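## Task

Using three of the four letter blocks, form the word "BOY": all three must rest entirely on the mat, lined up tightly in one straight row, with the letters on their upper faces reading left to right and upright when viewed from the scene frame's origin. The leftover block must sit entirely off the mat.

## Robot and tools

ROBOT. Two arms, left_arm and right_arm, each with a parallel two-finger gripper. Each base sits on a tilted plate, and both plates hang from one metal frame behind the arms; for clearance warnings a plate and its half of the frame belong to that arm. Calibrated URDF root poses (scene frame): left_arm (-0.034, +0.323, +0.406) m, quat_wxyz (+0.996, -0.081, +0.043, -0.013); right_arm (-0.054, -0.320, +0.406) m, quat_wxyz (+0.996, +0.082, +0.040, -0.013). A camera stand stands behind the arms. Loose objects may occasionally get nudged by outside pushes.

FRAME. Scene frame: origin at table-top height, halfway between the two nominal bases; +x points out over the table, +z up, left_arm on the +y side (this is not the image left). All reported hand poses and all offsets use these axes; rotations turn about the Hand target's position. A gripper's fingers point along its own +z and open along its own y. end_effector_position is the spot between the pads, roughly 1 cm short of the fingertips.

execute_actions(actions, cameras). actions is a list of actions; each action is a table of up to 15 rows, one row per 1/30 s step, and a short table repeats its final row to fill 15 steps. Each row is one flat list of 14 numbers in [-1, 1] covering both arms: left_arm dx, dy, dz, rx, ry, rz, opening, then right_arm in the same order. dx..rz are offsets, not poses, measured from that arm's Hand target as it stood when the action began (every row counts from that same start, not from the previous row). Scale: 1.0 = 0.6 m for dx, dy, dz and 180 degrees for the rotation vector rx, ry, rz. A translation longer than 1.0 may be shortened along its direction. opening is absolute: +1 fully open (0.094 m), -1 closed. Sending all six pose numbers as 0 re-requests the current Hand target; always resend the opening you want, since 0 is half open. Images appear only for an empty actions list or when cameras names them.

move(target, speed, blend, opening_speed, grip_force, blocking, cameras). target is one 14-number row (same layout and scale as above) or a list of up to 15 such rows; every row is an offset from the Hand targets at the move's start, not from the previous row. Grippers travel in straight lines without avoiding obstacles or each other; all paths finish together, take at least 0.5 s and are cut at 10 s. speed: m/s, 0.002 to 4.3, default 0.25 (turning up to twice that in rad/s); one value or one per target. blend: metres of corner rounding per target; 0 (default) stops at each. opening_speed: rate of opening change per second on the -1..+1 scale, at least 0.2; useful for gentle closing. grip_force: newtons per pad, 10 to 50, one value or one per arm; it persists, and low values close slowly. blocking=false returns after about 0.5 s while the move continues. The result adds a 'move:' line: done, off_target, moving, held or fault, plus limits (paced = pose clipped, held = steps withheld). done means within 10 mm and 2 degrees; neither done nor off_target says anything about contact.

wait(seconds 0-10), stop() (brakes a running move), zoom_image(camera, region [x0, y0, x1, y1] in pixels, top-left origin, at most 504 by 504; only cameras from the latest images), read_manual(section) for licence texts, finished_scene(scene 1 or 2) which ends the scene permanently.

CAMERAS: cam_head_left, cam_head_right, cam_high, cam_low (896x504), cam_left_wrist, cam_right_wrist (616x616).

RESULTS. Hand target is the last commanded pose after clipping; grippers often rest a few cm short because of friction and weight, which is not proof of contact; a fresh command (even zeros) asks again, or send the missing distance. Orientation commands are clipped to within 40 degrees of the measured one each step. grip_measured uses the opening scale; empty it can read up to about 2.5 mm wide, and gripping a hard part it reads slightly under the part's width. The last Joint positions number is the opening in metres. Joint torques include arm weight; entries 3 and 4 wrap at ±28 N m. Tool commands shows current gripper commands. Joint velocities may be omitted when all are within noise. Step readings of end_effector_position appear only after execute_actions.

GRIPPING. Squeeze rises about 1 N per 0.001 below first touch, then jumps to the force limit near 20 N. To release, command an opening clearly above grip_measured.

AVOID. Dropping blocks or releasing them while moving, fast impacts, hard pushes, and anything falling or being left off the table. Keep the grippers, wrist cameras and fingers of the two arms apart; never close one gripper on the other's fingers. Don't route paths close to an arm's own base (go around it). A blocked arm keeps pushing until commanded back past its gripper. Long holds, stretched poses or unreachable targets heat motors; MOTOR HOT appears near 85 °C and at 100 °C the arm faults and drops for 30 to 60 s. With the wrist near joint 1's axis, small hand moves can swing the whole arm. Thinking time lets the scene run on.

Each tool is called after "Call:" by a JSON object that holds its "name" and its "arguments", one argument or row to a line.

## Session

Call:
{"name": "execute_actions", "arguments": {
  "actions": [],
  "cameras": ["all"]
}}

Call:
{"name": "zoom_image", "arguments": {
  "camera": "cam_head_left",
  "region": [250, 200, 650, 424]
}}

Call:
{"name": "zoom_image", "arguments": {
  "camera": "cam_high",
  "region": [340, 100, 600, 470]
}}

Call:
{"name": "zoom_image", "arguments": {
  "camera": "cam_low",
  "region": [200, 260, 704, 420]
}}

Scene clock: 0.00 s.
left_arm: end_effector_position=(+0.2265, +0.1226, +0.2152) grip_measured=+1.000 end_effector_quat_wxyz=(-0.001, +0.385, +0.923, +0.007) | right_arm: end_effector_position=(+0.2100, -0.2719, +0.2917) grip_measured=+1.000 end_effector_quat_wxyz=(+0.320, +0.086, +0.914, +0.235)
Joint positions: left_arm=[-0.624 2.093 0.685 -0.197 -0.194 0.135 0.094] | right_arm=[-0.071 2.151 0.083 1.256 -0.331 0.145 0.094]
Joint velocities: within noise
Joint torques (N m): no reading
Motor temperatures (°C): left_arm=[29 30 31 27 28 25 28] | right_arm=[28 32 29 27 28 27 27]
Heat: left arm: hottest elbow 31 °C; right arm: hottest shoulder 32 °C.
Hand target: left_arm +0.2319, +0.1185, +0.2182; +0.006, +0.384, +0.923, +0.005 | right_arm +0.2065, -0.2717, +0.2943; +0.319, +0.085, +0.914, +0.235
Tool commands: left_gripper/opening=+1.0 right_gripper/opening=+1.0

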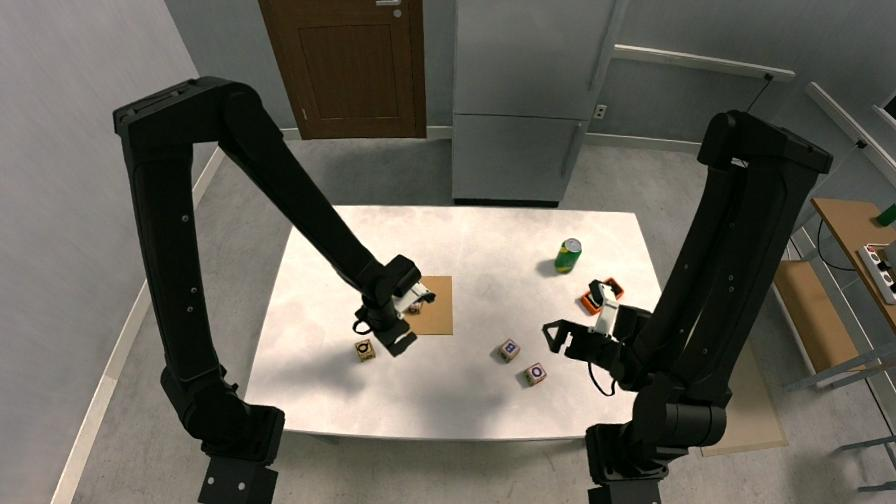

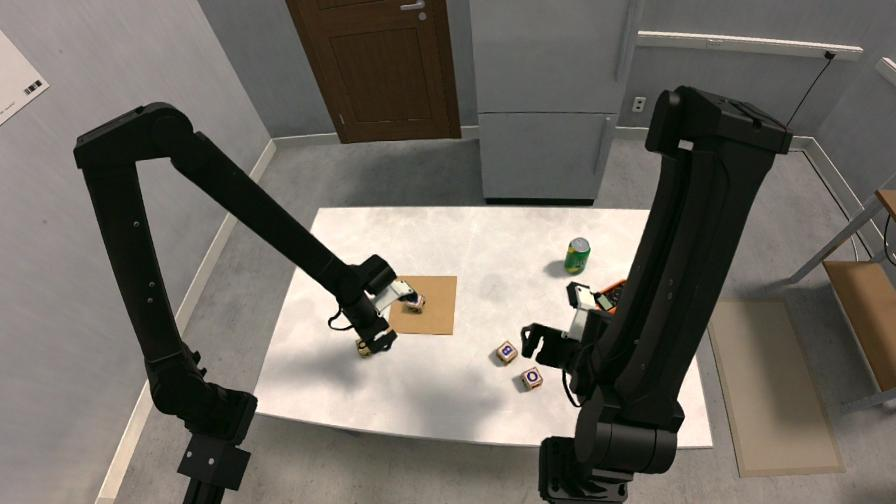

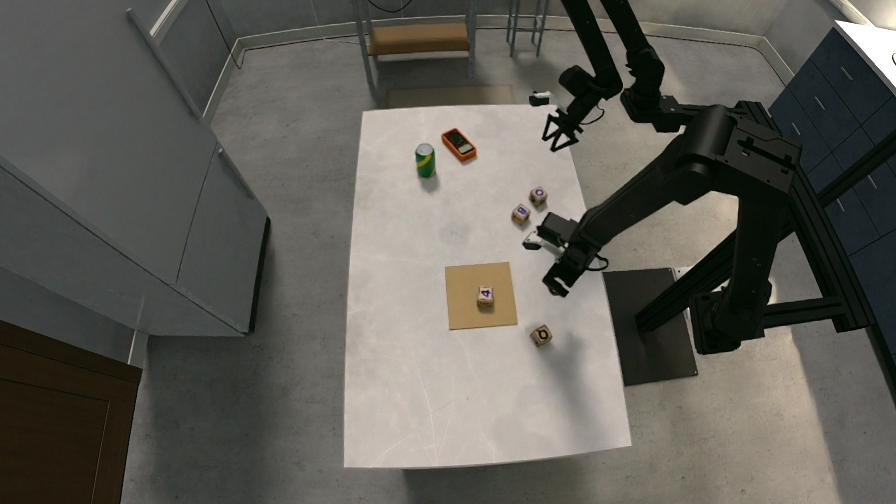

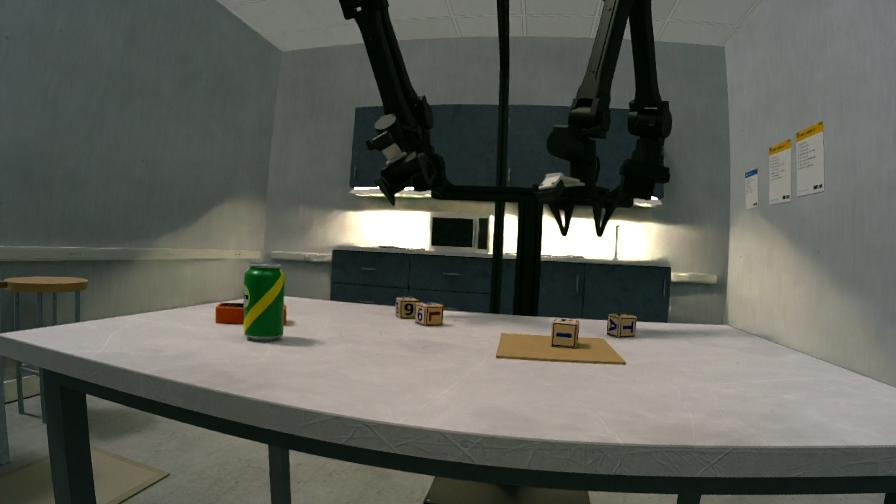

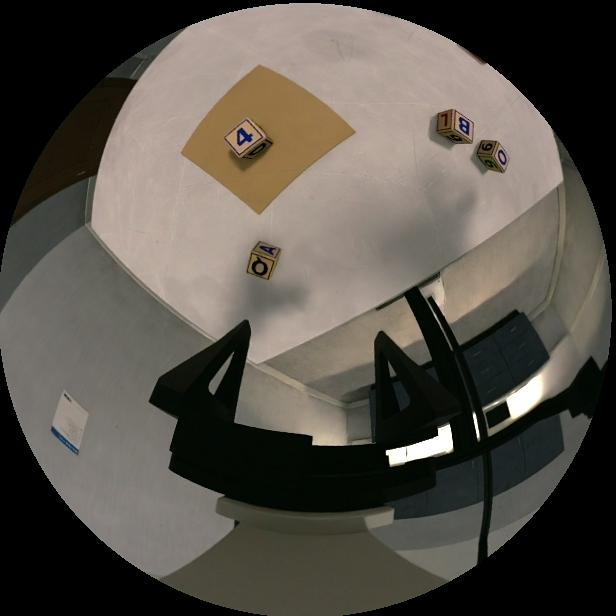

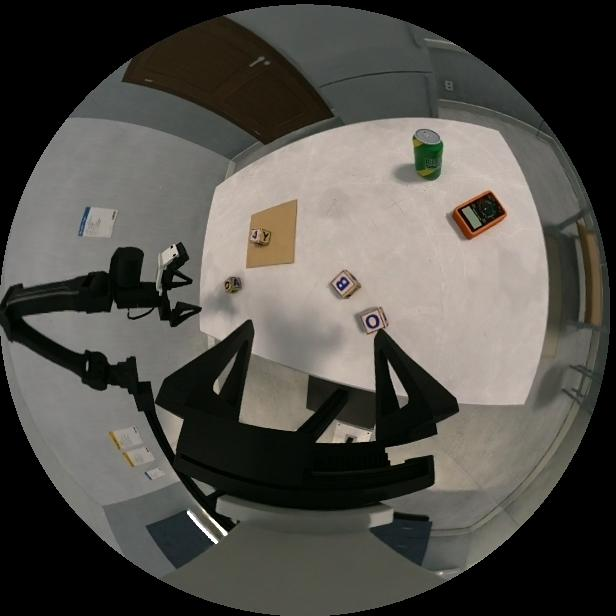

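Scaled by 1.260 from the camera's 896x504 image, which has a finer 1280x720 frame.

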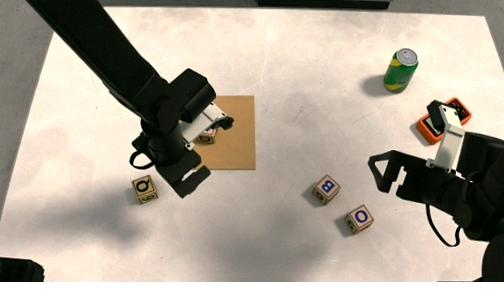

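Scaled by 1.362 from the camera's 896x504 image, which has a finer 1280x720 frame.

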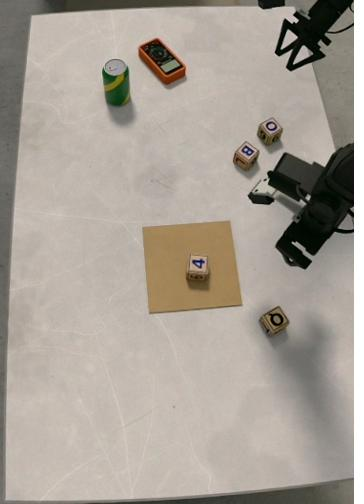

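Scaled by 1.000.

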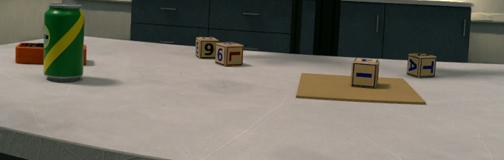

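Call:
{"name": "zoom_image", "arguments": {
  "camera": "cam_right_wrist",
  "region": [215, 200, 325, 310]
}}

Call:
{"name": "zoom_image", "arguments": {
  "camera": "cam_right_wrist",
  "region": [310, 250, 420, 360]
}}

Call:
{"name": "zoom_image", "arguments": {
  "camera": "cam_left_wrist",
  "region": [200, 90, 320, 290]
}}

Call:
{"name": "zoom_image", "arguments": {
  "camera": "cam_left_wrist",
  "region": [420, 90, 530, 190]
}}

Call:
{"name": "zoom_image", "arguments": {
  "camera": "cam_low",
  "region": [490, 290, 660, 380]
}}

Call:
{"name": "zoom_image", "arguments": {
  "camera": "cam_low",
  "region": [370, 280, 470, 340]
}}

Call:
{"name": "zoom_image", "arguments": {
  "camera": "cam_head_right",
  "region": [380, 260, 560, 400]
}}

Scaled by 4.582 from the camera's 616x616 image, which has a finer 880x880 frame.

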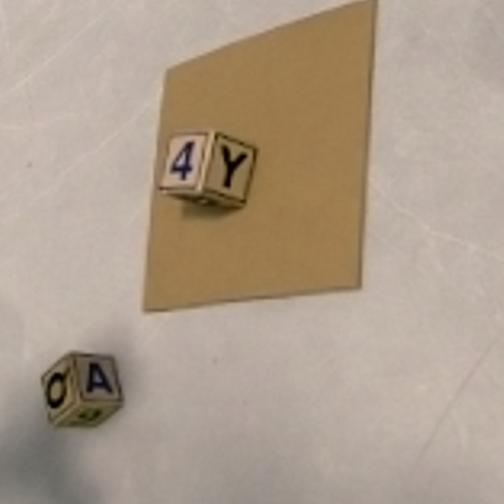

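Scaled by 4.582 from the camera's 616x616 image, which has a finer 880x880 frame.

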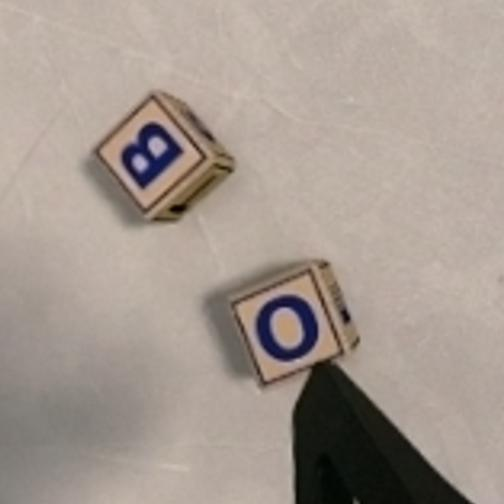

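Scaled by 2.520 from the camera's 616x616 image, which has a finer 880x880 frame.

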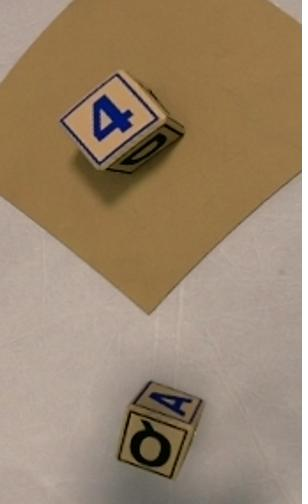

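Scaled by 4.582 from the camera's 616x616 image, which has a finer 880x880 frame.

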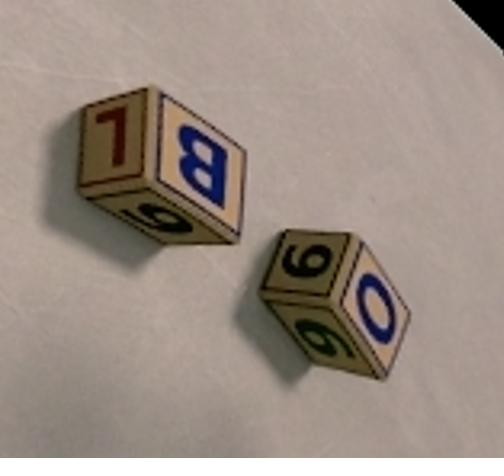

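Scaled by 2.965 from the camera's 896x504 image, which has a finer 1280x720 frame.

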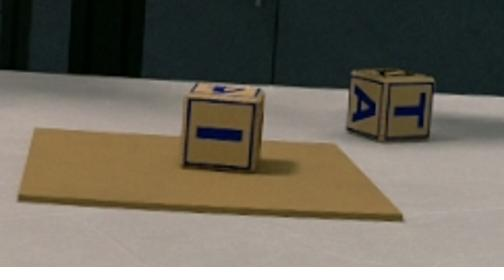

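Scaled by 5.040 from the camera's 896x504 image, which has a finer 1280x720 frame.

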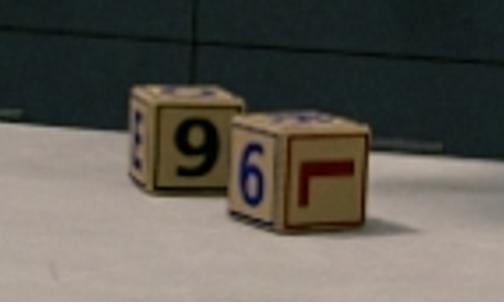

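Scaled by 2.800 from the camera's 896x504 image, which has a finer 1280x720 frame.

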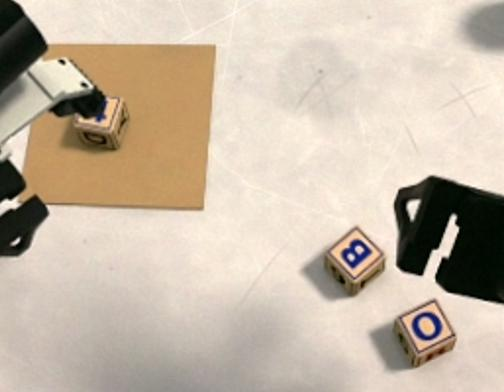

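Call:
{"name": "zoom_image", "arguments": {
  "camera": "cam_head_left",
  "region": [490, 330, 560, 390]
}}

Call:
{"name": "zoom_image", "arguments": {
  "camera": "cam_high",
  "region": [500, 180, 560, 230]
}}

Call:
{"name": "zoom_image", "arguments": {
  "camera": "cam_high",
  "region": [440, 255, 560, 355]
}}

Scaled by 7.200 from the camera's 896x504 image, which has a finer 1280x720 frame.

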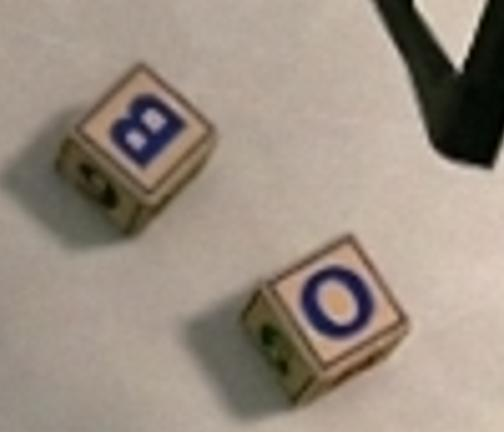

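Scaled by 8.400 from the camera's 896x504 image, which has a finer 1280x720 frame.

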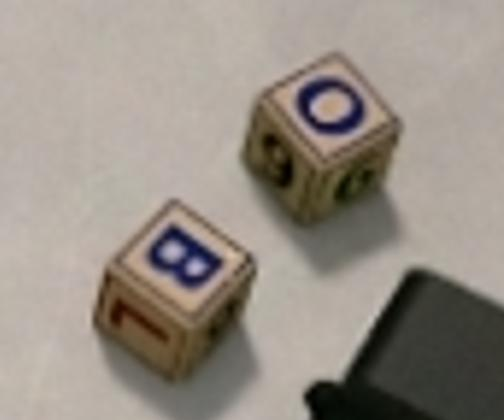

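Scaled by 4.200 from the camera's 896x504 image, which has a finer 1280x720 frame.

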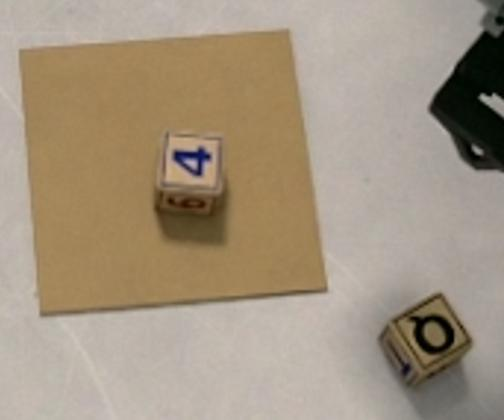

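Call:
{"name": "execute_actions", "arguments": {
  "actions": [],
  "cameras": ["all"]
}}

Scene clock: 157.43 s.
left_arm: end_effector_position=(+0.2265, +0.1226, +0.2152) grip_measured=+1.000 end_effector_quat_wxyz=(-0.001, +0.385, +0.923, +0.007) | right_arm: end_effector_position=(+0.2100, -0.2719, +0.2917) grip_measured=+1.000 end_effector_quat_wxyz=(+0.320, +0.086, +0.914, +0.235)
Joint positions: left_arm=[-0.624 2.093 0.685 -0.197 -0.194 0.135 0.094] | right_arm=[-0.071 2.151 0.083 1.256 -0.331 0.145 0.094]
Joint velocities: within noise
Joint torques (N m): left_arm=[-1.79 -14.86 1.95 0.23 0.02 -0.06] | right_arm=[2.49 -8.23 -4.77 1.7 -0.42 -0.1]
Motor temperatures (°C): left_arm=[29 32 30 27 28 25 27] | right_arm=[28 32 30 27 28 27 27]
Heat: left arm: hottest shoulder 32 °C; right arm: hottest shoulder 32 °C.
Hand target: left_arm +0.2319, +0.1185, +0.2182; +0.006, +0.384, +0.923, +0.005 | right_arm +0.2065, -0.2717, +0.2943; +0.319, +0.085, +0.914, +0.235
Tool commands: left_gripper/opening=+1.0 right_gripper/opening=+1.0

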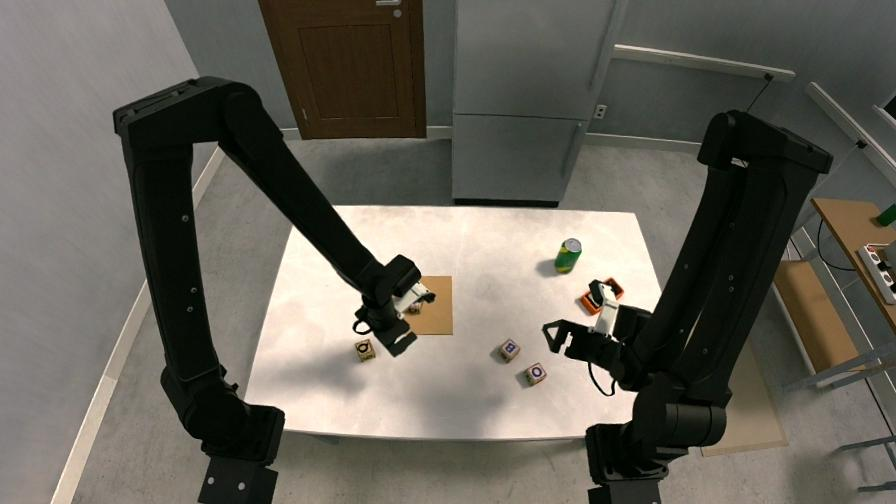

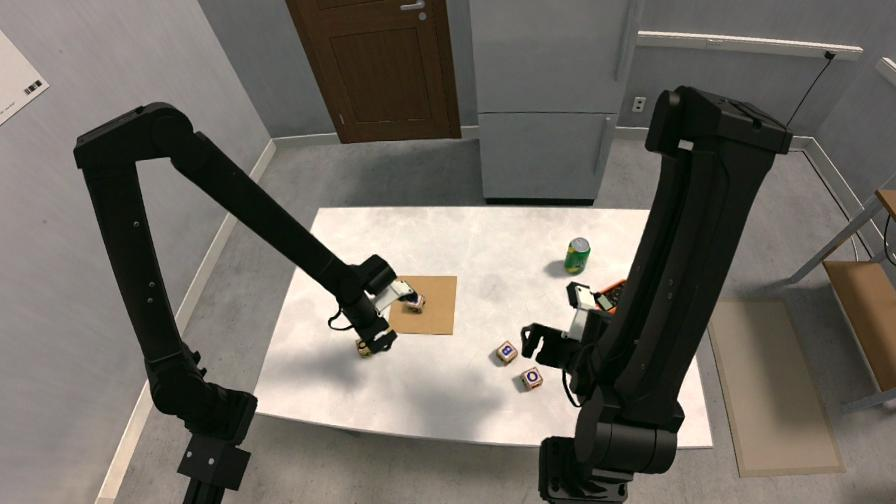

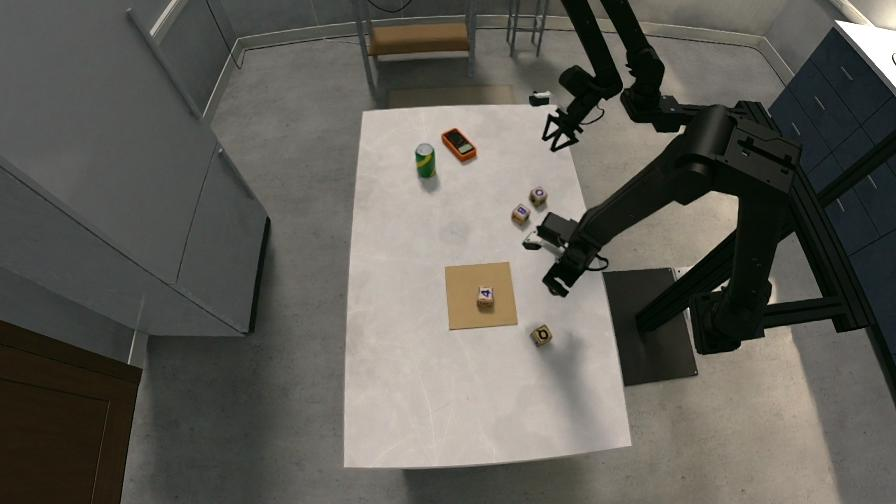

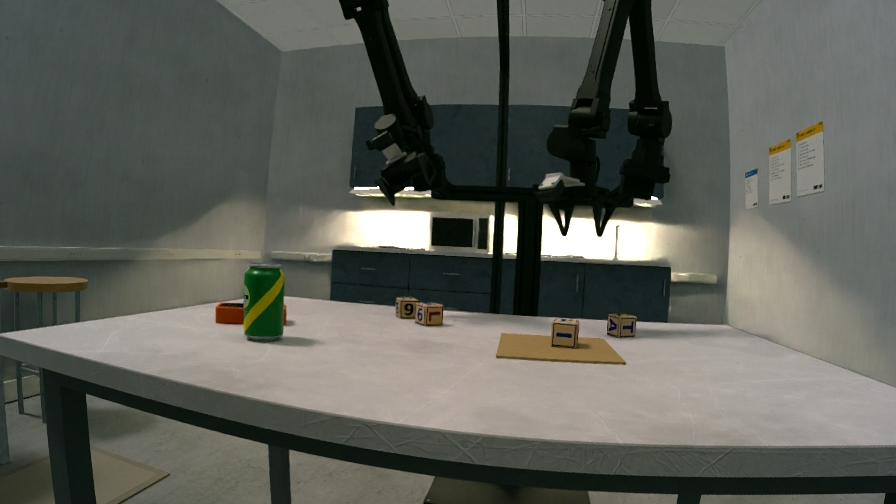

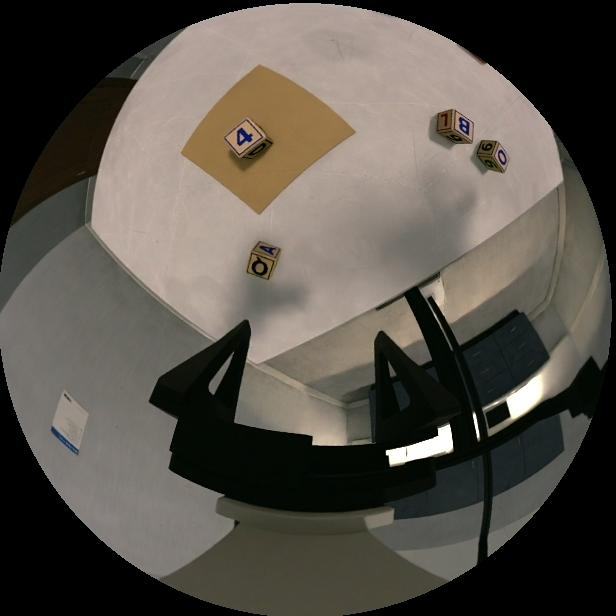

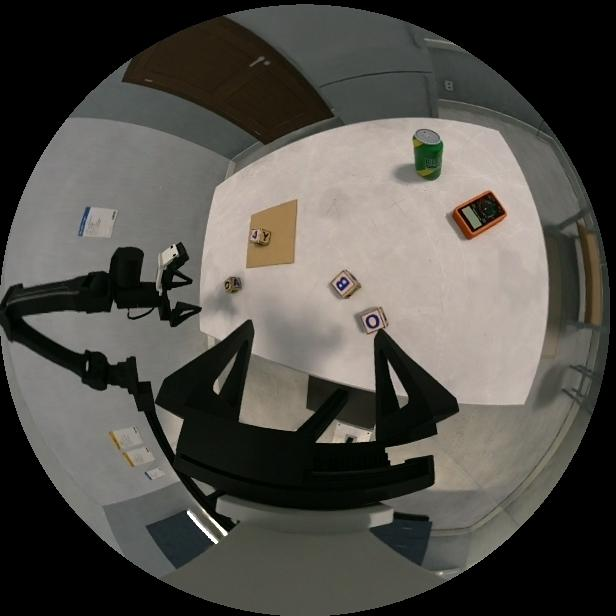

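Call:
{"name": "zoom_image", "arguments": {
  "camera": "cam_right_wrist",
  "region": [310, 250, 410, 350]
}}

Call:
{"name": "zoom_image", "arguments": {
  "camera": "cam_head_right",
  "region": [480, 330, 560, 400]
}}

Call:
{"name": "zoom_image", "arguments": {
  "camera": "cam_right_wrist",
  "region": [220, 190, 320, 290]
}}

Call:
{"name": "zoom_image", "arguments": {
  "camera": "cam_left_wrist",
  "region": [170, 60, 370, 220]
}}

Call:
{"name": "zoom_image", "arguments": {
  "camera": "cam_high",
  "region": [430, 240, 530, 340]
}}

Scaled by 5.040 from the camera's 616x616 image, which has a finer 880x880 frame.

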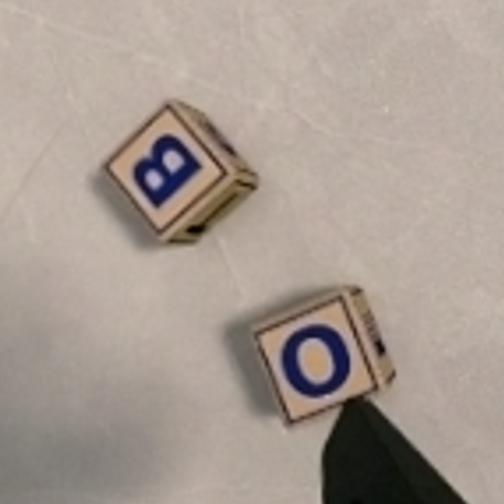

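Scaled by 6.300 from the camera's 896x504 image, which has a finer 1280x720 frame.

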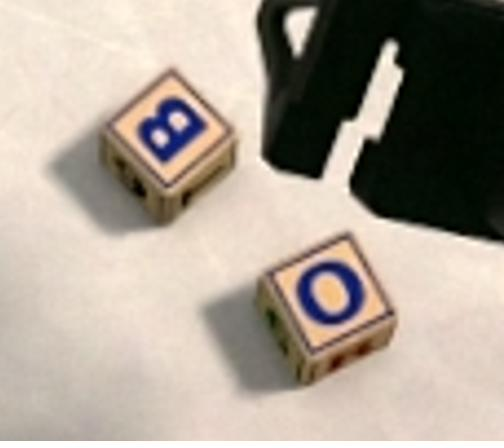

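Scaled by 5.040 from the camera's 616x616 image, which has a finer 880x880 frame.

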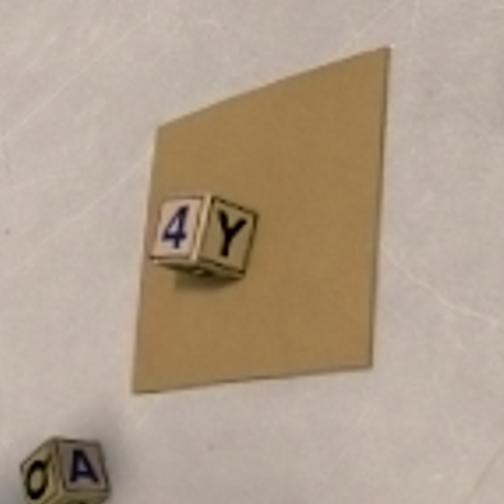

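Scaled by 2.520 from the camera's 616x616 image, which has a finer 880x880 frame.

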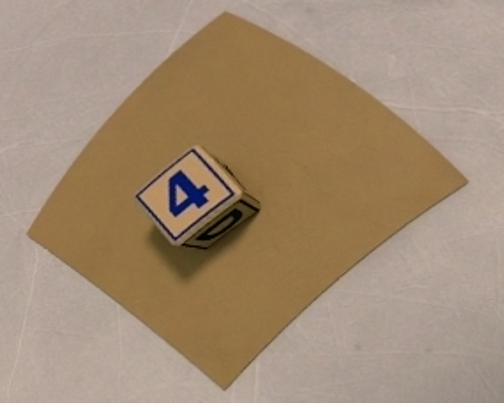

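Scaled by 5.040 from the camera's 896x504 image, which has a finer 1280x720 frame.

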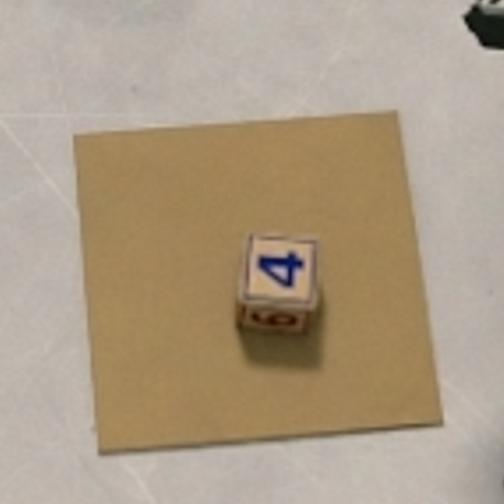

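Call:
{"name": "zoom_image", "arguments": {
  "camera": "cam_head_right",
  "region": [490, 335, 525, 370]
}}

Call:
{"name": "zoom_image", "arguments": {
  "camera": "cam_right_wrist",
  "region": [325, 265, 365, 305]
}}

Call:
{"name": "zoom_image", "arguments": {
  "camera": "cam_head_left",
  "region": [490, 330, 560, 400]
}}

Call:
{"name": "zoom_image", "arguments": {
  "camera": "cam_high",
  "region": [500, 175, 560, 235]
}}

Scaled by 14.400 from the camera's 896x504 image, which has a finer 1280x720 frame.

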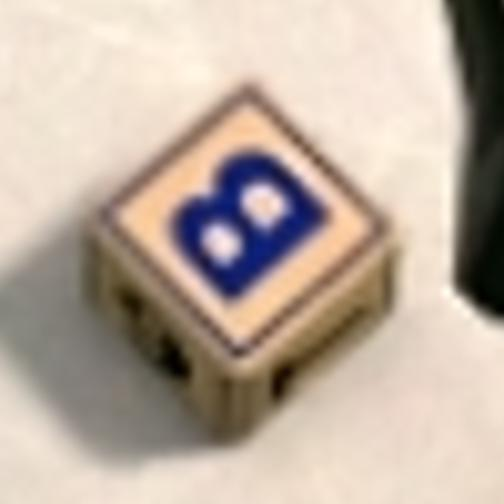

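Scaled by 12.600 from the camera's 616x616 image, which has a finer 880x880 frame.

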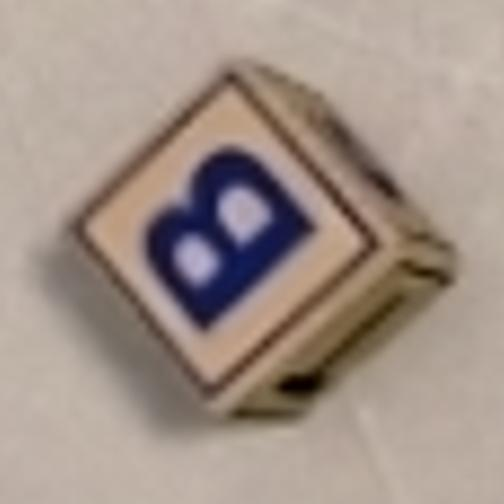

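Scaled by 7.200 from the camera's 896x504 image, which has a finer 1280x720 frame.

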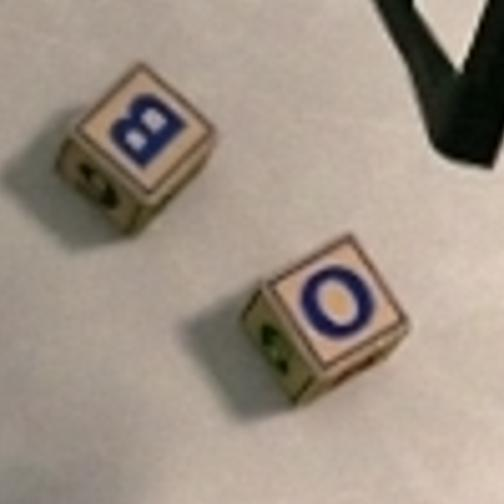

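Scaled by 8.400 from the camera's 896x504 image, which has a finer 1280x720 frame.

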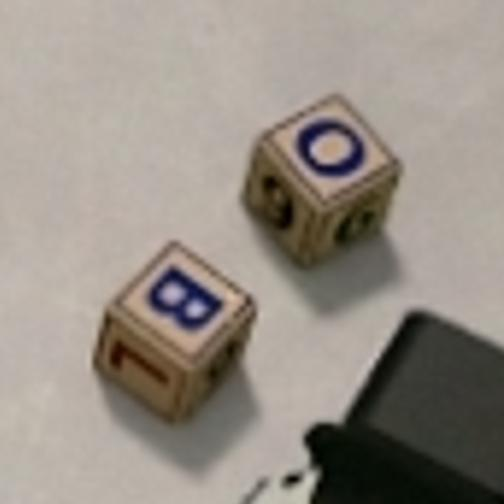

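Call:
{"name": "zoom_image", "arguments": {
  "camera": "cam_right_wrist",
  "region": [354, 300, 394, 340]
}}

Call:
{"name": "zoom_image", "arguments": {
  "camera": "cam_head_right",
  "region": [514, 360, 549, 395]
}}

Call:
{"name": "zoom_image", "arguments": {
  "camera": "cam_head_left",
  "region": [518, 358, 553, 393]
}}

Call:
{"name": "zoom_image", "arguments": {
  "camera": "cam_high",
  "region": [523, 180, 553, 210]
}}

Scaled by 12.600 from the camera's 616x616 image, which has a finer 880x880 frame.

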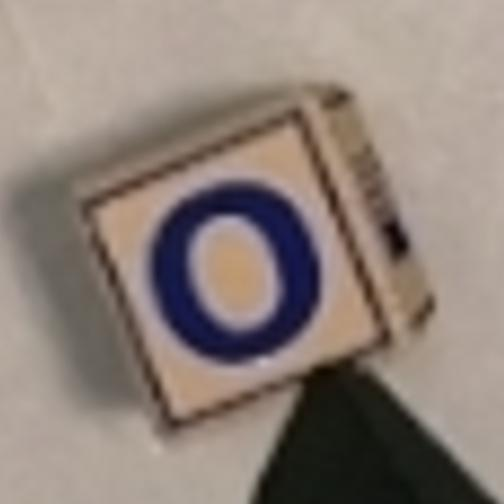

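Scaled by 14.400 from the camera's 896x504 image, which has a finer 1280x720 frame.

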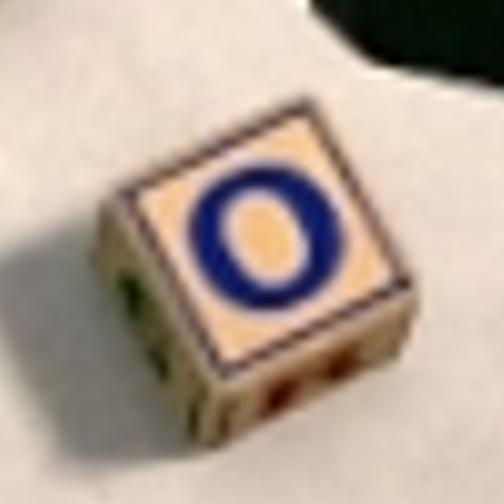

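Scaled by 14.400 from the camera's 896x504 image, which has a finer 1280x720 frame.

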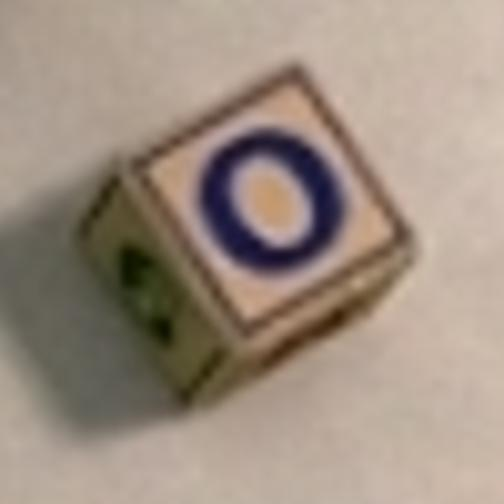

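Scaled by 16.800 from the camera's 896x504 image, which has a finer 1280x720 frame.

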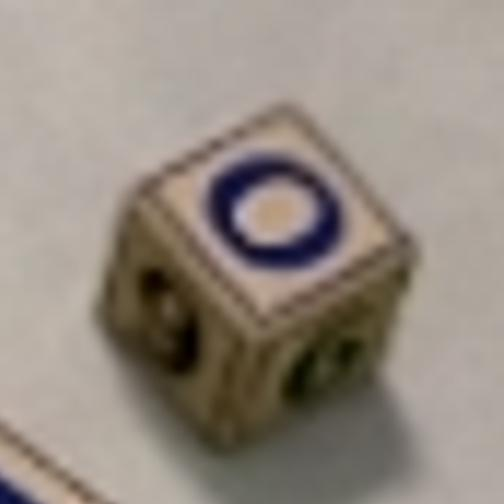

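Call:
{"name": "move", "arguments": {
  "target": [0.2985, -0.1192, -0.025, 0.0005, 0.0051, -0.2494, 1, 0.006, 0.006, -0.157, -0.0251, 0.2668, -0.2694, 1],
  "speed": 0.4,
  "cameras": ["cam_left_wrist", "cam_right_wrist"]
}}

Scene clock: 318.60 s.
left_arm: end_effector_position=(+0.3991, +0.0507, +0.2031) grip_measured=+1.000 end_effector_quat_wxyz=(-0.004, +0.705, +0.709, +0.001) | right_arm: end_effector_position=(+0.2121, -0.2694, +0.2019) grip_measured=+1.000 end_effector_quat_wxyz=(+0.005, +0.513, +0.858, +0.004)
Joint positions: left_arm=[-0.524 2.291 1.245 -0.543 -0.186 1.012 0.094] | right_arm=[0.199 2.034 0.498 0.028 0.177 1.245 0.094]
Joint torques (N m): left_arm=[-2.14 -18.9 5.96 -0.38 0.25 0.06] | right_arm=[3.37 -9.41 0.44 0.16 -0.06 0.03]
Heat: left arm: hottest shoulder 32 °C; right arm: hottest shoulder 32 °C.
Hand target: left_arm +0.4110, +0.0471, +0.2032; +0.000, +0.707, +0.707, +0.000 | right_arm +0.2101, -0.2681, +0.2001; +0.000, +0.516, +0.857, +0.000
Off the commanded pose: left_arm 0.012 m, 1 deg | right_arm 0.003 m, 1 deg.
move: off_target (left_arm)
Images, in order (width x height): cam_left_wrist 616x616, cam_right_wrist 616x616.

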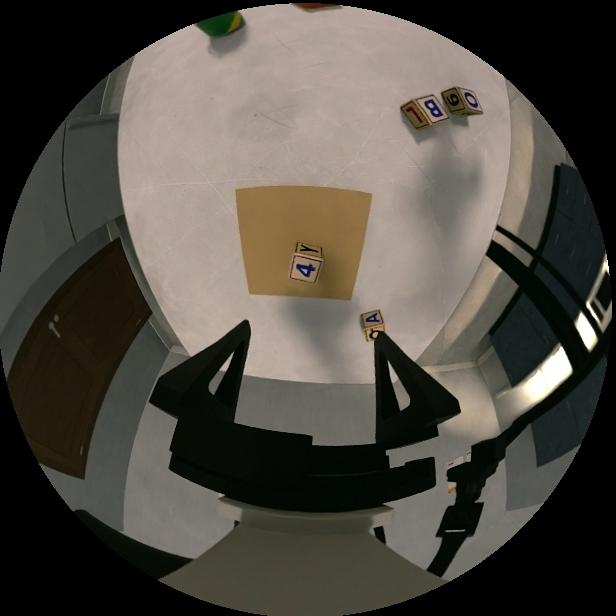

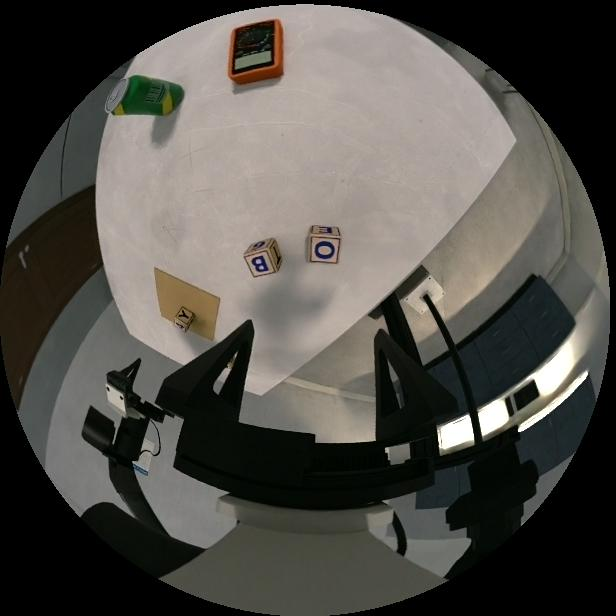

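Call:
{"name": "zoom_image", "arguments": {
  "camera": "cam_left_wrist",
  "region": [225, 175, 385, 305]
}}

Call:
{"name": "zoom_image", "arguments": {
  "camera": "cam_right_wrist",
  "region": [290, 210, 360, 280]
}}

Call:
{"name": "zoom_image", "arguments": {
  "camera": "cam_right_wrist",
  "region": [230, 220, 300, 290]
}}

Scaled by 3.150 from the camera's 616x616 image, which has a finer 880x880 frame.

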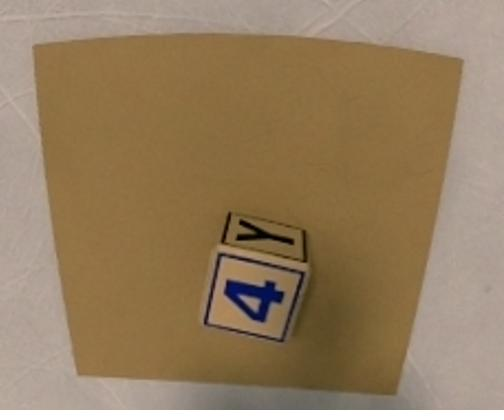

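Scaled by 7.200 from the camera's 616x616 image, which has a finer 880x880 frame.

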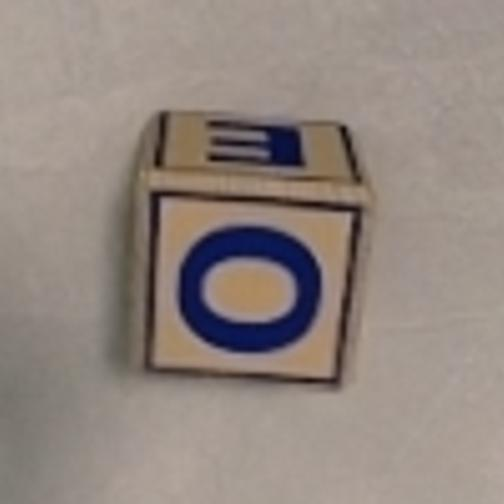

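Scaled by 7.200 from the camera's 616x616 image, which has a finer 880x880 frame.

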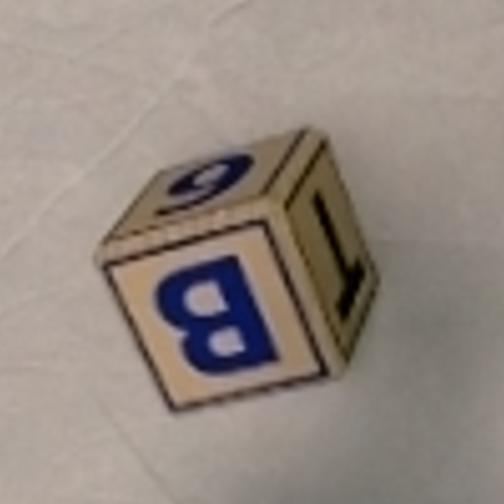

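Call:
{"name": "move", "arguments": {
  "target": [0.0183, -0.0335, -0.162, 0.1273, -0.0078, -0.0383, 1, -0.005, -0.018, -0.1535, 0, 0, -0.0056, 1],
  "speed": 0.3,
  "cameras": ["cam_left_wrist", "cam_right_wrist"]
}}

Scene clock: 385.23 s.
left_arm: end_effector_position=(+0.4144, +0.0364, +0.1030) grip_measured=+1.000 end_effector_quat_wxyz=(-0.139, +0.738, +0.645, +0.145) | right_arm: end_effector_position=(+0.2047, -0.2771, +0.1102) grip_measured=+1.000 end_effector_quat_wxyz=(-0.003, +0.523, +0.852, -0.004)
Joint positions: left_arm=[-0.601 2.667 1.623 -0.786 -0.52 0.993 0.094] | right_arm=[0.117 2.382 0.608 0.258 0.174 1.188 0.094]
Joint torques (N m): left_arm=[-3.6 -21.89 5.53 -0.87 -0.25 -0.2] | right_arm=[2.43 -10.75 -1.95 1.02 -0.17 -0.17]
Heat: left arm: hottest shoulder 33 °C; right arm: hottest shoulder 32 °C.
Hand target: left_arm +0.4220, +0.0269, +0.1061; -0.131, +0.734, +0.649, +0.149 | right_arm +0.2071, -0.2789, +0.1080; +0.000, +0.523, +0.852, +0.000
Off the commanded pose: left_arm 0.012 m, 1 deg | right_arm 0.004 m, 1 deg.
move: off_target (left_arm)
Images, in order (width x height): cam_left_wrist 616x616, cam_right_wrist 616x616.

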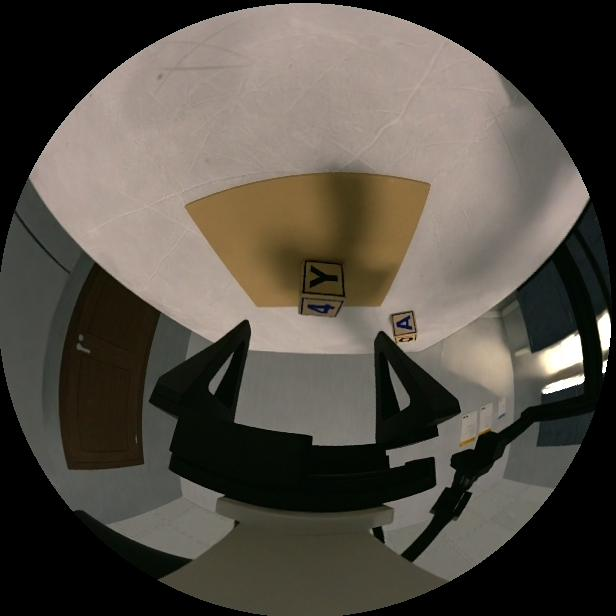

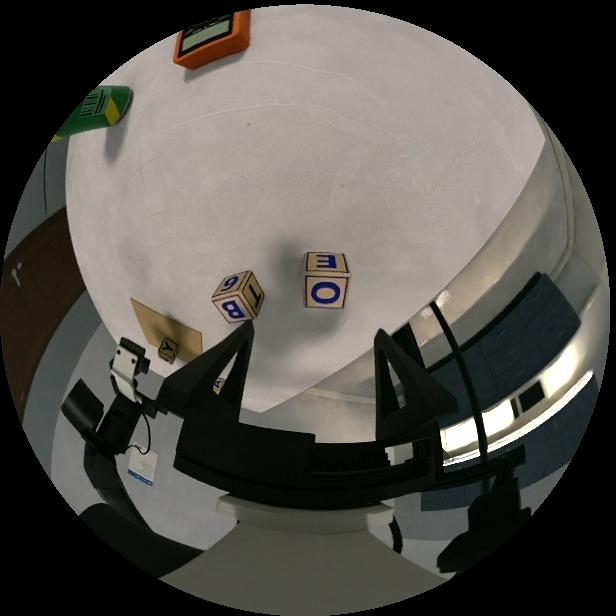

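Call:
{"name": "zoom_image", "arguments": {
  "camera": "cam_right_wrist",
  "region": [200, 240, 370, 340]
}}

Call:
{"name": "zoom_image", "arguments": {
  "camera": "cam_left_wrist",
  "region": [230, 230, 400, 340]
}}

Scaled by 2.965 from the camera's 616x616 image, which has a finer 880x880 frame.

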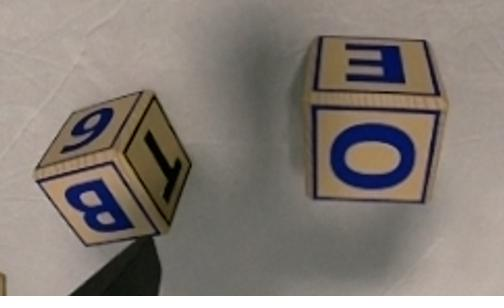

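Scaled by 2.965 from the camera's 616x616 image, which has a finer 880x880 frame.

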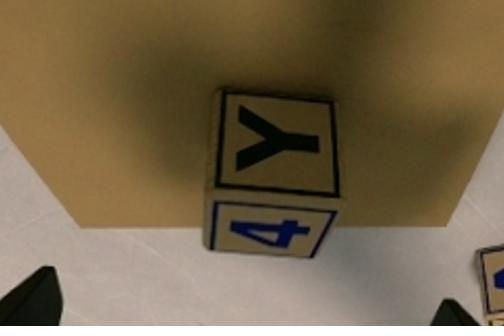

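Call:
{"name": "move", "arguments": {
  "target": [0.0037, 0.0443, -0.1168, 0, 0, -0.0083, 1, -0.0065, -0.009, -0.1333, 0, 0, 0, 0.3],
  "speed": 0.1,
  "cameras": ["cam_left_wrist", "cam_right_wrist"]
}}

Scene clock: 432.80 s.
left_arm: end_effector_position=(+0.4122, +0.0581, +0.0377) grip_measured=+1.000 end_effector_quat_wxyz=(-0.140, +0.742, +0.639, +0.148) | right_arm: end_effector_position=(+0.2016, -0.2823, +0.0301) grip_measured=+0.302 end_effector_quat_wxyz=(-0.003, +0.523, +0.852, -0.004)
Joint positions: left_arm=[-0.552 2.79 1.66 -0.672 -0.54 1.062 0.094] | right_arm=[0.049 2.641 0.753 0.384 0.169 1.119 0.061]
Joint torques (N m): left_arm=[-2.61 -21.25 4.75 0.13 -0.25 0.05] | right_arm=[2.49 -11.4 -3.08 0.87 -0.16 -0.16]
Heat: left arm: hottest shoulder 33 °C; right arm: hottest shoulder 32 °C.
Hand target: left_arm +0.4243, +0.0534, +0.0360; -0.129, +0.743, +0.640, +0.151 | right_arm +0.2033, -0.2843, +0.0280; +0.000, +0.523, +0.852, +0.000
Off the commanded pose: left_arm 0.013 m, 1 deg | right_arm 0.003 m, 1 deg.
move: off_target (left_arm)
Images, in order (width x height): cam_left_wrist 616x616, cam_right_wrist 616x616.

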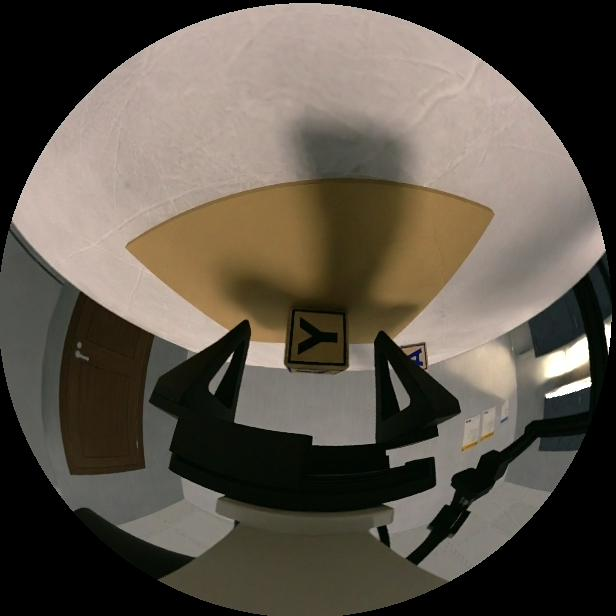

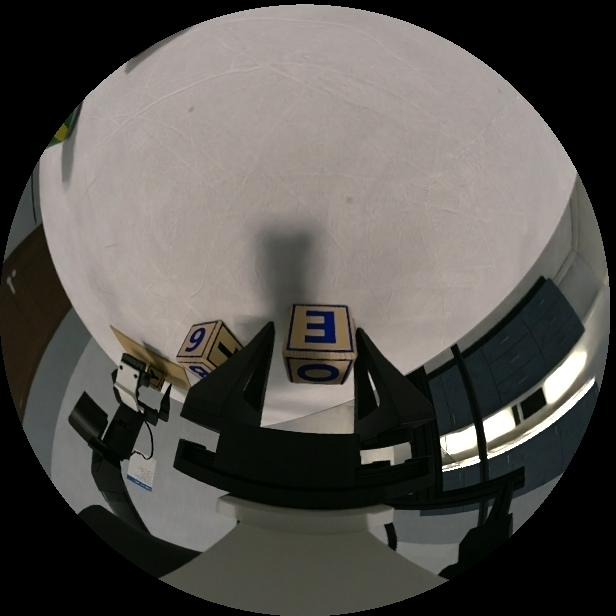

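Call:
{"name": "move", "arguments": {
  "target": [0, 0, 0, 0, 0, 0, -0.3, 0, 0, 0, 0, 0, 0, -0.3],
  "speed": 0.1,
  "opening_speed": 0.8,
  "grip_force": 25
}}

Scene clock: 448.53 s.
left_arm: end_effector_position=(+0.4122, +0.0581, +0.0377) grip_measured=-0.065 end_effector_quat_wxyz=(-0.140, +0.742, +0.639, +0.148) | right_arm: end_effector_position=(+0.2016, -0.2822, +0.0301) grip_measured=-0.016 end_effector_quat_wxyz=(-0.003, +0.522, +0.853, -0.003)
Joint positions: left_arm=[-0.552 2.79 1.66 -0.672 -0.54 1.062 0.044] | right_arm=[0.049 2.641 0.753 0.384 0.169 1.118 0.046]
Joint torques (N m): left_arm=[-2.61 -21.25 4.77 0.13 -0.25 0.1] | right_arm=[2.14 -11.16 -3.03 1.02 -0.13 -0.15]
Heat: left arm: hottest shoulder 35 °C; right arm: hottest shoulder 32 °C.
Hand target: left_arm +0.4243, +0.0534, +0.0360; -0.129, +0.743, +0.640, +0.151 | right_arm +0.2033, -0.2843, +0.0280; +0.000, +0.523, +0.852, +0.000
Off the commanded pose: left_arm 0.013 m, 1 deg | right_arm 0.003 m, 1 deg.
grip_force (N): 25, 25
move: off_target (left_arm)


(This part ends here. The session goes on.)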